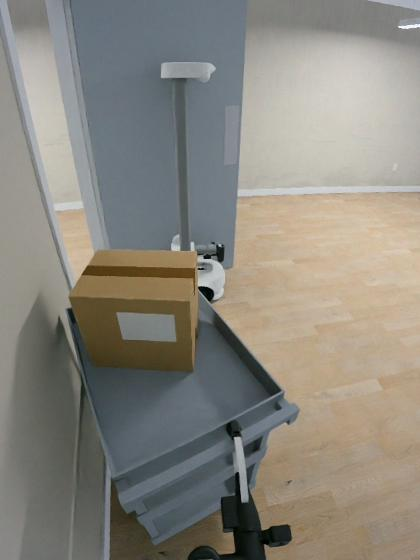

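Request:
{"api": "move", "payload": {
  "blocking": false,
  "r2": {"base":{"translate_m":0.08,"strafe_m":-0.05},"pace":"slow","contact_limits":{"translate_m":0.3}},
  "cameras": []
}}

Request:
{"api": "wait", "payload": {
  "seconds": 5,
  "cameras": []
}}

Request:
{"api": "move", "payload": {
  "blocking": false,
  "r2": {"base":{"rotate_rad":0.2},"pace":"slow","contact_limits":{"rotate_rad":0.3}},
  "cameras": []
}}

Request:
{"api": "wait", "payload": {
  "seconds": 4,
  "cameras": []
}}

Request:
{"api": "move", "payload": {
  "blocking": false,
  "r2": {"base":{"translate_m":0.09,"strafe_m":-0.06},"pace":"slow","contact_limits":{"translate_m":0.3}},
  "cameras": []
}}

Request:
{"api": "wait", "payload": {
  "seconds": 5,
  "cameras": []
}}

Request:
{"api": "move", "payload": {
  "blocking": false,
  "r2": {"base":{"rotate_rad":0.2},"pace":"slow","contact_limits":{"rotate_rad":0.3}},
  "cameras": []
}}

Request:
{"api": "wait", "payload": {
  "seconds": 4,
  "cameras": ["r1_head_right_camera","r2_head_camera"]
}}

Scene clock: 1007.37 s.
move: r2 moving
r1: as last shown
r1.lidar_m: 5.16 0.39 0.25 0.25 0.26 0.25 0.41 3.70 1.06 0.96 2.80 3.63
r1.motor_effort: lift_m=+20(20) arm_m=+4(4) wheel_0=-30(30) wheel_1=+32(33) wheel_2=+8(8)
r1.servo_current: wrist_yaw_rad=39(65) wrist_pitch_rad=46(46) wrist_roll_rad=52(65) gripper_m=46(52)
r1.contact_limits: strafe_m 1
r1.wrist_depth_mm: - 137 - 452 285 191 - / - 138 - 415 271 191 - / 112 138 224 427 274 193 159 / 127 144 - 424 277 195 159 / - - - 433 278 196 160 / 1205 1205 193 484 190 196 160 / 866 759 759 143 265 180 -
r2.base_odometry: x=-0.446 y=-4.422 heading=+2.520
r2.turned_by_wheels: +0.000
r2.turned_by_imu: +0.001
r2.base_tilt: forward=-0.7 right=+0.1
r2.lidar_m: 0.33 0.32 0.36 0.33 0.35 0.45 0.71 0.73 0.91 1.88 5.49 0.44
r2.base_status: translate_m moving; strafe_m moving
r2.joint_positions: lift_m=+0.660 arm_m=+0.000 wrist_yaw_rad=+0.003 wrist_pitch_rad=-0.006 wrist_roll_rad=+1.569 gripper_m=-0.004
r2.joint_status: not commanded
r2.measured_speeds: translate_m=+0.047 strafe_m=-0.028 rotate_rad=+0.003 lift_m=+0.000 arm_m=+0.000 wrist_yaw_rad=+0.000 wrist_pitch_rad=+0.000 wrist_roll_rad=+0.000
r2.motor_effort: lift_m=+15(15) arm_m=-4(5) wheel_0=+11(13) wheel_1=-3(4) wheel_2=-10(12)
r2.servo_current: wrist_yaw_rad=39(46) wrist_pitch_rad=46(46) wrist_roll_rad=52(59) gripper_m=52(65)
r2.contact_limits: translate_m 0.3
r2.hand_pose: x=+0.4596 y=-0.0866 z=+0.8403 quat_wxyz=(+0.708, +0.707, -0.001, +0.003) (m; r2's base frame)
r2.wrist_depth_mm: - - - - - 1756 1229 / - - - 243 - 1708 1229 / - - - 274 289 1537 1160 / - - - 204 264 1618 539 / - - 627 238 244 1537 - / - 521 186 177 171 798 - / 1618 455 445 - 215 - -
pictures: none
No camera images: "cameras" was empty.

Scene clock: 1008.97 s.
earlier move: r2 done
r1.base_odometry: x=-1.371 y=+1.310 heading=+2.886
r1.turned_by_wheels: +0.000
r1.turned_by_imu: +0.000
r1.base_tilt: forward=-1.6 right=+1.3
r1.lidar_m: 5.15 0.41 0.25 0.25 0.26 0.25 0.44 3.68 1.03 0.92 2.78 3.59
r1.base_status: not commanded
r1.joint_positions: lift_m=+0.127 arm_m=+0.000 wrist_yaw_rad=+3.092 wrist_pitch_rad=+0.002 wrist_roll_rad=+0.000 gripper_m=+0.056
r1.joint_status: not commanded
r1.measured_speeds: all 0
r1.motor_effort: lift_m=+20(20) arm_m=+4(4) wheel_0=-30(30) wheel_1=+32(33) wheel_2=+8(8)
r1.servo_current: wrist_yaw_rad=52(65) wrist_pitch_rad=33(52) wrist_roll_rad=46(65) gripper_m=46(52)
r1.contact_limits: strafe_m 1
r1.hand_pose: x=-0.1128 y=+0.1017 z=+0.3046 quat_wxyz=(+0.025, -0.001, +0.000, +1.000) (m; r1's base frame)
r1.wrist_depth_mm: - 137 - 449 285 191 - / - 138 - 424 273 192 - / 112 138 224 424 276 193 159 / 126 144 - 427 277 195 160 / - - - 427 278 195 160 / 1229 1229 193 477 191 196 160 / 866 759 750 143 265 180 -
r2.base_odometry: x=-0.477 y=-4.348 heading=+2.520
r2.turned_by_wheels: -0.001
r2.turned_by_imu: -0.001
r2.base_tilt: forward=-0.7 right=+0.0
r2.lidar_m: 0.30 0.26 0.44 0.40 0.39 0.51 0.75 0.78 0.97 2.01 5.45 0.48
r2.base_status: done
r2.joint_positions: lift_m=+0.660 arm_m=+0.000 wrist_yaw_rad=-0.001 wrist_pitch_rad=-0.006 wrist_roll_rad=+1.569 gripper_m=-0.004
r2.joint_status: not commanded
r2.measured_speeds: all 0
r2.motor_effort: lift_m=+15(15) arm_m=-4(5) wheel_0=+3(13) wheel_1=-4(5) wheel_2=-8(12)
r2.servo_current: wrist_yaw_rad=52(59) wrist_pitch_rad=46(52) wrist_roll_rad=52(65) gripper_m=59(65)
r2.contact_limits: translate_m 0.3
r2.hand_pose: x=+0.4593 y=-0.0876 z=+0.8403 quat_wxyz=(+0.708, +0.707, -0.002, +0.002) (m; r2's base frame)
r2.wrist_depth_mm: - - - - - 1808 1229 / - - - 266 - 1808 1229 / - - - 237 310 314 312 / - - - 213 277 1576 1229 / - - - 203 247 1576 512 / - 1921 183 175 180 750 - / 1921 424 421 - 208 - -
wait: 1.60 of 5 s (r2 has come to rest)
pictures: none
No camera images: "cameras" was empty.

Scene clock: 1009.47 s.
move: r2 moving
r1: as last shown
r1.lidar_m: 5.15 0.40 0.25 0.25 0.25 0.25 0.40 3.67 0.98 0.88 2.80 3.62
r1.servo_current: wrist_yaw_rad=46(78) wrist_pitch_rad=39(46) wrist_roll_rad=39(59) gripper_m=39(46)
r1.contact_limits: strafe_m 1
r1.wrist_depth_mm: - 137 - 452 285 191 - / - 138 - 421 273 192 - / 112 138 224 424 274 194 160 / 126 144 - 430 276 194 160 / - - - 433 277 196 160 / 1205 1205 194 477 191 195 160 / 854 759 750 143 264 180 -
r2.base_odometry: x=-0.476 y=-4.348 heading=+2.641
r2.turned_by_wheels: +0.121
r2.turned_by_imu: +0.115
r2.base_tilt: forward=-0.7 right=+0.1
r2.lidar_m: 0.31 0.28 0.43 0.40 0.40 0.57 0.74 0.81 1.08 2.78 5.59 0.49
r2.base_status: rotate_rad moving
r2.joint_positions: lift_m=+0.660 arm_m=+0.000 wrist_yaw_rad=-0.014 wrist_pitch_rad=-0.006 wrist_roll_rad=+1.569 gripper_m=-0.004
r2.joint_status: not commanded
r2.measured_speeds: translate_m=-0.002 strafe_m=-0.001 rotate_rad=+0.419 lift_m=+0.000 arm_m=+0.000 wrist_yaw_rad=+0.000 wrist_pitch_rad=+0.000 wrist_roll_rad=+0.000
r2.motor_effort: lift_m=+15(15) arm_m=-3(4) wheel_0=-13(14) wheel_1=-8(9) wheel_2=-18(19)
r2.servo_current: wrist_yaw_rad=72(91) wrist_pitch_rad=52(52) wrist_roll_rad=59(59) gripper_m=59(59)
r2.contact_limits: rotate_rad 0.3
r2.hand_pose: x=+0.4580 y=-0.0915 z=+0.8403 quat_wxyz=(+0.708, +0.706, -0.007, -0.003) (m; r2's base frame)
r2.wrist_depth_mm: - - - - - 1808 1205 / - - - 252 - 1708 1255 / - - - 276 300 317 314 / - - - 202 260 1537 508 / - - - 191 243 1537 - / - 512 187 173 173 - - / 1537 439 433 - 207 - -
pictures: none
No camera images: "cameras" was empty.

Scene clock: 1010.23 s.
earlier move: r2 done
r1.base_odometry: x=-1.371 y=+1.310 heading=+2.886
r1.turned_by_wheels: +0.000
r1.turned_by_imu: +0.000
r1.base_tilt: forward=-1.5 right=+1.3
r1.lidar_m: 5.14 0.41 0.25 0.25 0.27 0.25 0.37 3.66 0.96 0.90 2.79 3.63
r1.base_status: not commanded
r1.joint_positions: lift_m=+0.127 arm_m=+0.000 wrist_yaw_rad=+3.092 wrist_pitch_rad=+0.002 wrist_roll_rad=+0.000 gripper_m=+0.056
r1.joint_status: not commanded
r1.measured_speeds: all 0
r1.motor_effort: lift_m=+20(20) arm_m=+4(4) wheel_0=-30(30) wheel_1=+33(33) wheel_2=+8(8)
r1.servo_current: wrist_yaw_rad=52(78) wrist_pitch_rad=39(46) wrist_roll_rad=39(78) gripper_m=39(52)
r1.contact_limits: strafe_m 1
r1.hand_pose: x=-0.1128 y=+0.1017 z=+0.3046 quat_wxyz=(+0.025, -0.001, +0.000, +1.000) (m; r1's base frame)
r1.wrist_depth_mm: - 138 - 452 285 191 - / - 138 - 418 273 192 - / 112 138 225 424 276 193 160 / 127 144 - 427 276 195 160 / - - - 433 278 195 160 / 1229 1229 194 473 191 196 160 / 878 759 759 143 265 180 -
r2.base_odometry: x=-0.477 y=-4.348 heading=+2.719
r2.turned_by_wheels: +0.078
r2.turned_by_imu: +0.074
r2.base_tilt: forward=-0.7 right=+0.1
r2.lidar_m: 0.33 0.35 0.40 0.38 0.42 0.61 0.76 0.82 1.17 3.81 5.37 0.46
r2.base_status: done
r2.joint_positions: lift_m=+0.660 arm_m=+0.000 wrist_yaw_rad=-0.006 wrist_pitch_rad=-0.006 wrist_roll_rad=+1.569 gripper_m=-0.004
r2.joint_status: not commanded
r2.measured_speeds: all 0
r2.motor_effort: lift_m=+15(15) arm_m=+4(5) wheel_0=-5(15) wheel_1=-4(9) wheel_2=-5(19)
r2.servo_current: wrist_yaw_rad=59(98) wrist_pitch_rad=46(52) wrist_roll_rad=52(72) gripper_m=59(65)
r2.contact_limits: rotate_rad 0.3
r2.hand_pose: x=+0.4588 y=-0.0890 z=+0.8403 quat_wxyz=(+0.708, +0.707, -0.004, +0.000) (m; r2's base frame)
r2.wrist_depth_mm: - - - 219 - 1808 1205 / - - - 247 276 278 273 / - - - 257 259 1499 1229 / - - - 245 248 1499 - / - 1863 549 195 239 820 - / 1618 473 187 177 171 778 - / - - 488 - 219 - -
wait: 0.77 of 4 s (r2 has come to rest)
pictures: none
No camera images: "cameras" was empty.

Scene clock: 1010.73 s.
move: r2 moving
r1: as last shown
r1.base_tilt: forward=-1.6 right=+1.3
r1.lidar_m: 5.13 0.39 0.25 0.25 0.29 0.25 0.40 3.67 0.91 0.86 2.81 3.61
r1.motor_effort: lift_m=+20(20) arm_m=+4(4) wheel_0=-30(30) wheel_1=+32(33) wheel_2=+8(8)
r1.servo_current: wrist_yaw_rad=52(59) wrist_pitch_rad=39(46) wrist_roll_rad=59(59) gripper_m=46(46)
r1.contact_limits: strafe_m 1
r1.wrist_depth_mm: - 137 - 452 286 191 - / - 138 - 415 273 193 - / 112 138 225 424 274 193 160 / 127 144 - 427 277 195 160 / - - - 433 278 195 160 / 1229 1229 193 477 191 195 160 / 854 759 759 143 264 180 -
r2.base_odometry: x=-0.484 y=-4.336 heading=+2.718
r2.turned_by_wheels: -0.001
r2.turned_by_imu: -0.001
r2.base_tilt: forward=-0.7 right=+0.1
r2.lidar_m: 0.33 0.34 0.42 0.39 0.45 0.59 0.77 0.83 1.18 3.87 5.39 0.47
r2.base_status: translate_m moving; strafe_m moving
r2.joint_positions: lift_m=+0.660 arm_m=+0.000 wrist_yaw_rad=-0.006 wrist_pitch_rad=-0.006 wrist_roll_rad=+1.569 gripper_m=-0.004
r2.joint_status: not commanded
r2.measured_speeds: translate_m=+0.045 strafe_m=-0.030 rotate_rad=+0.000 lift_m=+0.000 arm_m=+0.000 wrist_yaw_rad=+0.000 wrist_pitch_rad=+0.000 wrist_roll_rad=+0.000
r2.motor_effort: lift_m=+15(15) arm_m=+4(5) wheel_0=+7(8) wheel_1=-3(5) wheel_2=-15(15)
r2.servo_current: wrist_yaw_rad=46(59) wrist_pitch_rad=52(52) wrist_roll_rad=46(59) gripper_m=59(65)
r2.contact_limits: translate_m 0.3
r2.hand_pose: x=+0.4588 y=-0.0890 z=+0.8403 quat_wxyz=(+0.708, +0.707, -0.004, +0.000) (m; r2's base frame)
r2.wrist_depth_mm: - - - 222 - 1756 1229 / - - - 244 278 281 278 / - - - 258 263 1499 1205 / - 1921 - 245 250 1537 - / - 1921 569 216 238 820 - / 1537 1808 185 176 171 788 - / - - 477 - 216 - -
pictures: none
No camera images: "cameras" was empty.

Scene clock: 1012.50 s.
earlier move: r2 done
r1.base_odometry: x=-1.371 y=+1.310 heading=+2.886
r1.turned_by_wheels: +0.000
r1.turned_by_imu: +0.000
r1.base_tilt: forward=-1.6 right=+1.3
r1.lidar_m: 5.14 0.42 0.25 0.25 0.27 0.25 0.42 3.68 0.87 0.80 2.78 3.63
r1.base_status: not commanded
r1.joint_positions: lift_m=+0.127 arm_m=+0.000 wrist_yaw_rad=+3.092 wrist_pitch_rad=+0.002 wrist_roll_rad=+0.000 gripper_m=+0.056
r1.joint_status: not commanded
r1.measured_speeds: all 0
r1.motor_effort: lift_m=+20(20) arm_m=+4(4) wheel_0=-29(30) wheel_1=+32(33) wheel_2=+8(8)
r1.servo_current: wrist_yaw_rad=52(65) wrist_pitch_rad=39(52) wrist_roll_rad=52(65) gripper_m=39(46)
r1.contact_limits: strafe_m 1
r1.hand_pose: x=-0.1128 y=+0.1017 z=+0.3046 quat_wxyz=(+0.025, -0.001, +0.000, +1.000) (m; r1's base frame)
r1.wrist_depth_mm: - 138 - 452 286 191 - / - 138 - 418 273 191 - / 112 138 224 421 274 193 159 / 127 144 - 427 277 195 160 / - - - 433 278 195 160 / 1229 1182 194 473 190 195 160 / 866 750 750 143 263 180 -
r2.base_odometry: x=-0.534 y=-4.256 heading=+2.718
r2.turned_by_wheels: +0.001
r2.turned_by_imu: +0.001
r2.base_tilt: forward=-0.7 right=+0.1
r2.lidar_m: 0.32 0.33 0.47 0.45 0.49 0.71 0.84 0.93 1.34 4.25 5.23 0.47
r2.base_status: done
r2.joint_positions: lift_m=+0.660 arm_m=+0.000 wrist_yaw_rad=-0.003 wrist_pitch_rad=-0.006 wrist_roll_rad=+1.569 gripper_m=-0.004
r2.joint_status: not commanded
r2.measured_speeds: all 0
r2.motor_effort: lift_m=+15(15) arm_m=+4(5) wheel_0=+5(9) wheel_1=-4(6) wheel_2=-8(16)
r2.servo_current: wrist_yaw_rad=52(59) wrist_pitch_rad=52(59) wrist_roll_rad=46(59) gripper_m=52(65)
r2.contact_limits: translate_m 0.3
r2.hand_pose: x=+0.4590 y=-0.0884 z=+0.8403 quat_wxyz=(+0.708, +0.707, -0.003, +0.001) (m; r2's base frame)
r2.wrist_depth_mm: - - - 236 - 1756 1205 / - - - 245 293 293 291 / - 1921 - 265 274 1397 1255 / - 1808 - 250 258 1464 - / - 1808 609 236 241 809 - / 1661 480 186 176 172 768 - / - - 459 - 215 - -
wait: 1.77 of 5 s (r2 has come to rest)
pictures: none
No camera images: "cameras" was empty.

Scene clock: 1013.00 s.
move: r2 moving
r1: as last shown
r1.lidar_m: 5.15 0.42 0.25 0.25 0.25 0.25 0.41 3.68 0.86 0.81 2.78 3.63
r1.motor_effort: lift_m=+20(20) arm_m=+4(4) wheel_0=-29(30) wheel_1=+32(32) wheel_2=+8(8)
r1.servo_current: wrist_yaw_rad=39(59) wrist_pitch_rad=39(46) wrist_roll_rad=46(59) gripper_m=39(46)
r1.contact_limits: strafe_m 1
r1.wrist_depth_mm: - 137 - 449 285 191 - / - 138 - 421 273 192 - / 112 138 224 421 274 193 160 / 127 144 - 427 278 195 160 / - - - 433 278 195 160 / 1205 1229 193 484 191 196 160 / 854 768 750 143 263 180 -
r2.base_odometry: x=-0.534 y=-4.257 heading=+2.839
r2.turned_by_wheels: +0.121
r2.turned_by_imu: +0.101
r2.base_tilt: forward=-0.7 right=+0.0
r2.lidar_m: 0.34 0.34 0.44 0.45 0.53 0.83 0.86 0.94 1.51 5.33 4.86 0.47
r2.base_status: rotate_rad moving
r2.joint_positions: lift_m=+0.660 arm_m=+0.000 wrist_yaw_rad=-0.018 wrist_pitch_rad=-0.006 wrist_roll_rad=+1.569 gripper_m=-0.004
r2.joint_status: not commanded
r2.measured_speeds: translate_m=+0.001 strafe_m=-0.003 rotate_rad=+0.419 lift_m=+0.000 arm_m=+0.000 wrist_yaw_rad=-0.002 wrist_pitch_rad=+0.000 wrist_roll_rad=+0.000
r2.motor_effort: lift_m=+15(15) arm_m=+4(5) wheel_0=-6(11) wheel_1=-7(10) wheel_2=-23(23)
r2.servo_current: wrist_yaw_rad=98(98) wrist_pitch_rad=39(52) wrist_roll_rad=46(59) gripper_m=59(59)
r2.contact_limits: rotate_rad 0.3
r2.hand_pose: x=+0.4576 y=-0.0927 z=+0.8403 quat_wxyz=(+0.708, +0.706, -0.009, -0.004) (m; r2's base frame)
r2.wrist_depth_mm: - - - 221 - 1756 1205 / - - - 254 278 281 281 / - 1863 - 254 259 1499 1255 / - 1808 - 244 247 1464 - / - 564 564 191 234 809 - / 1618 462 189 173 182 - - / - 484 473 - 215 741 -
pictures: none
No camera images: "cameras" was empty.

Scene clock: 1013.87 s.
earlier move: r2 done
r1.base_odometry: x=-1.371 y=+1.310 heading=+2.886
r1.turned_by_wheels: +0.000
r1.turned_by_imu: +0.000
r1.base_tilt: forward=-1.6 right=+1.3
r1.lidar_m: 5.14 0.39 0.25 0.25 0.25 0.25 0.39 3.66 0.80 0.78 2.78 3.64
r1.base_status: not commanded
r1.joint_positions: lift_m=+0.127 arm_m=+0.000 wrist_yaw_rad=+3.092 wrist_pitch_rad=+0.002 wrist_roll_rad=+0.000 gripper_m=+0.056
r1.joint_status: not commanded
r1.measured_speeds: all 0
r1.motor_effort: lift_m=+20(20) arm_m=+4(4) wheel_0=-30(30) wheel_1=+32(33) wheel_2=+8(8)
r1.servo_current: wrist_yaw_rad=52(59) wrist_pitch_rad=46(52) wrist_roll_rad=46(59) gripper_m=46(52)
r1.contact_limits: strafe_m 1
r1.hand_pose: x=-0.1128 y=+0.1017 z=+0.3046 quat_wxyz=(+0.025, -0.001, +0.000, +1.000) (m; r1's base frame)
r1.wrist_depth_mm: - 138 - 455 283 191 - / - 138 - 421 273 191 - / 112 138 224 421 276 194 159 / 127 144 - 430 276 194 160 / - - - 430 278 194 160 / 1229 1182 194 477 191 196 160 / 854 750 759 143 263 180 -
r2.base_odometry: x=-0.534 y=-4.256 heading=+2.917
r2.turned_by_wheels: +0.078
r2.turned_by_imu: +0.014
r2.base_tilt: forward=-0.7 right=+0.1
r2.lidar_m: 0.33 0.35 0.46 0.47 0.54 0.85 0.88 1.00 1.53 5.33 4.77 0.44
r2.base_status: done
r2.joint_positions: lift_m=+0.660 arm_m=+0.000 wrist_yaw_rad=-0.018 wrist_pitch_rad=-0.006 wrist_roll_rad=+1.569 gripper_m=-0.004
r2.joint_status: not commanded
r2.measured_speeds: all 0
r2.motor_effort: lift_m=+15(15) arm_m=+4(5) wheel_0=-6(15) wheel_1=-1(10) wheel_2=-8(23)
r2.servo_current: wrist_yaw_rad=104(111) wrist_pitch_rad=46(52) wrist_roll_rad=39(59) gripper_m=59(65)
r2.contact_limits: rotate_rad 0.3
r2.hand_pose: x=+0.4576 y=-0.0927 z=+0.8403 quat_wxyz=(+0.708, +0.706, -0.009, -0.004) (m; r2's base frame)
r2.wrist_depth_mm: - - - 217 - 1756 1182 / - 1808 - 258 276 278 274 / - 1618 - 254 257 1430 1229 / - - - 243 245 - - / - 574 539 214 236 809 - / 1618 1863 187 174 173 798 - / - - 488 - 216 - -
wait: 0.87 of 4 s (r2 has come to rest)
pictures: r1_head_right_camera, r2_head_camera
Images, in order (width x height): r1_head_right_camera 420x672, r2_head_camera 420x560.

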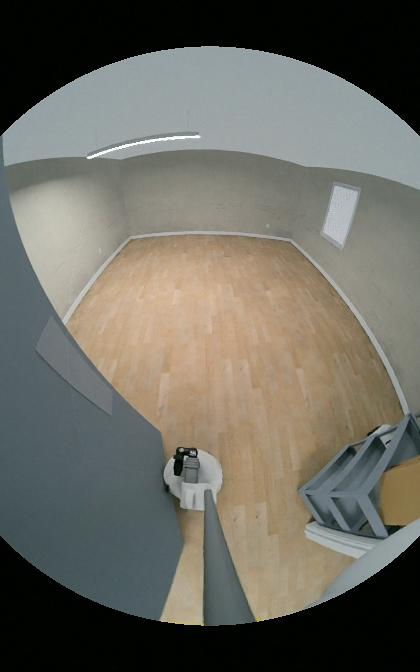

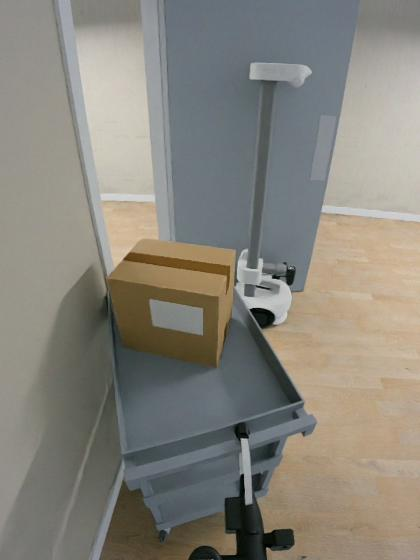

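Request:
{"api": "zoom_image", "payload": {
  "camera": "r1_head_right_camera",
  "region": [270, 400, 420, 600]
}}

Request:
{"api": "zoom_image", "payload": {
  "camera": "r2_head_camera",
  "region": [60, 230, 200, 560]
}}

Scaled by 2.520 from the camera's 420x672 image, which has a finer 600x960 frame.

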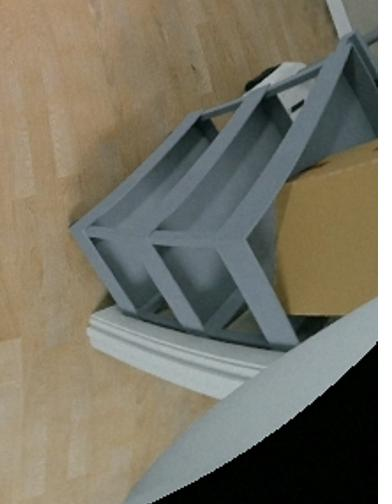

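Scaled by 1.527 from the camera's 420x560 image, which has a finer 1200x1600 frame.

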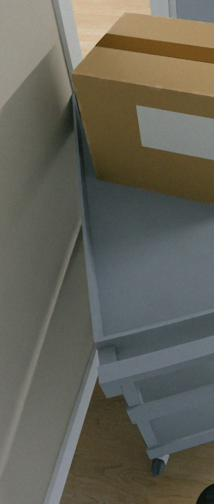

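Request:
{"api": "move", "payload": {
  "blocking": false,
  "r2": {"base":{"translate_m":0.0,"strafe_m":-0.2},"pace":"slow","contact_limits":{"translate_m":0.3}},
  "cameras": []
}}

Request:
{"api": "wait", "payload": {
  "seconds": 5,
  "cameras": ["r1_head_right_camera","r2_head_camera"]
}}

Scene clock: 1056.07 s.
move: r2 moving
r1: as last shown
r1.lidar_m: 5.15 0.40 0.25 0.25 0.25 0.25 0.42 3.65 0.83 0.80 2.80 3.62
r1.motor_effort: lift_m=+20(20) arm_m=+4(4) wheel_0=-30(30) wheel_1=+32(32) wheel_2=+8(8)
r1.servo_current: wrist_yaw_rad=33(52) wrist_pitch_rad=46(52) wrist_roll_rad=52(65) gripper_m=39(46)
r1.contact_limits: strafe_m 1
r1.wrist_depth_mm: - 138 - 455 285 192 - / - 138 - 421 274 192 - / 112 138 224 424 273 193 160 / 127 144 - 427 276 195 160 / - - - 430 277 195 160 / 1205 1229 193 477 191 196 160 / 866 759 759 143 264 180 -
r2.base_odometry: x=-0.531 y=-4.243 heading=+2.917
r2.turned_by_wheels: +0.000
r2.turned_by_imu: +0.000
r2.base_tilt: forward=-0.7 right=+0.1
r2.lidar_m: 0.34 0.36 0.49 0.47 0.53 0.88 0.89 0.99 1.58 5.30 4.77 0.48
r2.base_status: translate_m moving; strafe_m moving
r2.joint_positions: lift_m=+0.660 arm_m=+0.000 wrist_yaw_rad=-0.010 wrist_pitch_rad=-0.006 wrist_roll_rad=+1.569 gripper_m=-0.004
r2.joint_status: not commanded
r2.measured_speeds: translate_m=+0.000 strafe_m=-0.057 rotate_rad=+0.002 lift_m=+0.000 arm_m=+0.000 wrist_yaw_rad=+0.058 wrist_pitch_rad=+0.000 wrist_roll_rad=+0.000
r2.motor_effort: lift_m=+15(15) arm_m=+4(5) wheel_0=+8(9) wheel_1=-7(8) wheel_2=-3(4)
r2.servo_current: wrist_yaw_rad=59(117) wrist_pitch_rad=52(52) wrist_roll_rad=46(59) gripper_m=59(65)
r2.contact_limits: translate_m 0.3
r2.hand_pose: x=+0.4583 y=-0.0903 z=+0.8403 quat_wxyz=(+0.708, +0.707, -0.006, -0.001) (m; r2's base frame)
r2.wrist_depth_mm: - - - 215 - 1808 1229 / - - - 254 271 274 272 / - 1661 - 253 257 1430 1229 / - - - 243 247 - - / - 500 525 216 236 820 - / 1618 - 186 175 173 788 - / - - 496 - 220 - -
pictures: none
No camera images: "cameras" was empty.

Scene clock: 1058.73 s.
earlier move: r2 done
r1.base_odometry: x=-1.371 y=+1.310 heading=+2.886
r1.turned_by_wheels: +0.000
r1.turned_by_imu: +0.000
r1.base_tilt: forward=-1.6 right=+1.3
r1.lidar_m: 5.15 0.42 0.25 0.25 0.25 0.25 0.42 3.69 0.86 0.75 2.79 3.60
r1.base_status: not commanded
r1.joint_positions: lift_m=+0.127 arm_m=+0.000 wrist_yaw_rad=+3.092 wrist_pitch_rad=+0.002 wrist_roll_rad=+0.000 gripper_m=+0.056
r1.joint_status: not commanded
r1.measured_speeds: all 0
r1.motor_effort: lift_m=+20(20) arm_m=+4(4) wheel_0=-30(30) wheel_1=+32(33) wheel_2=+8(8)
r1.servo_current: wrist_yaw_rad=46(65) wrist_pitch_rad=46(52) wrist_roll_rad=52(65) gripper_m=39(46)
r1.contact_limits: strafe_m 1
r1.hand_pose: x=-0.1128 y=+0.1017 z=+0.3046 quat_wxyz=(+0.025, -0.001, +0.000, +1.000) (m; r1's base frame)
r1.wrist_depth_mm: - 137 - 455 287 191 - / - 138 - 418 273 191 - / 112 138 224 421 274 193 159 / 127 144 - 430 276 194 160 / - - - 430 278 195 160 / 1205 1205 194 477 191 195 160 / 866 750 741 143 264 179 -
r2.base_odometry: x=-0.490 y=-4.062 heading=+2.917
r2.turned_by_wheels: +0.000
r2.turned_by_imu: +0.002
r2.base_tilt: forward=-0.7 right=+0.0
r2.lidar_m: 0.32 0.29 0.67 0.64 0.77 0.92 0.93 1.03 1.62 5.13 4.68 0.45
r2.base_status: done
r2.joint_positions: lift_m=+0.660 arm_m=+0.000 wrist_yaw_rad=+0.011 wrist_pitch_rad=-0.006 wrist_roll_rad=+1.569 gripper_m=-0.004
r2.joint_status: not commanded
r2.measured_speeds: all 0
r2.motor_effort: lift_m=+15(15) arm_m=-4(5) wheel_0=+6(15) wheel_1=-4(9) wheel_2=+3(4)
r2.servo_current: wrist_yaw_rad=65(117) wrist_pitch_rad=46(52) wrist_roll_rad=46(59) gripper_m=52(65)
r2.contact_limits: translate_m 0.3
r2.hand_pose: x=+0.4602 y=-0.0844 z=+0.8403 quat_wxyz=(+0.708, +0.707, +0.001, +0.006) (m; r2's base frame)
r2.wrist_depth_mm: - - - 251 - 1808 1229 / - - 1756 254 298 303 1160 / - 1661 - 273 285 1336 413 / - 1808 - 204 260 1397 512 / - - 603 239 245 - - / 1618 1808 187 178 172 778 - / - - 455 - 215 - -
wait: 2.67 of 5 s (r2 has come to rest)
pictures: r1_head_right_camera, r2_head_camera
Images, in order (width x height): r1_head_right_camera 420x672, r2_head_camera 420x560.

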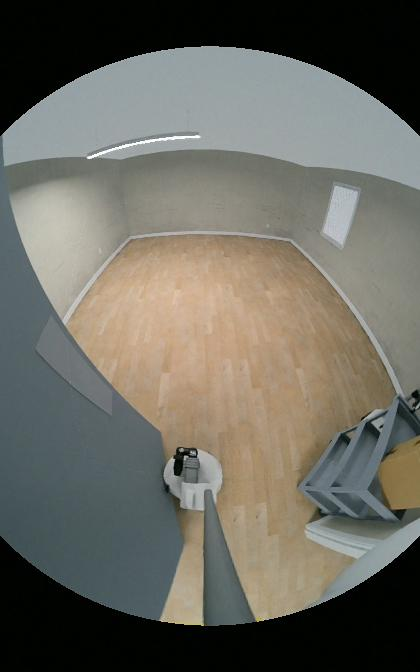

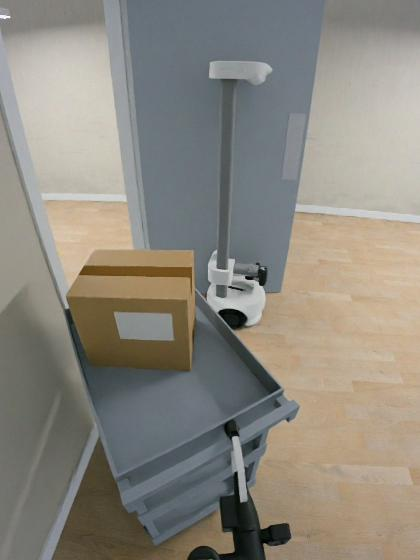

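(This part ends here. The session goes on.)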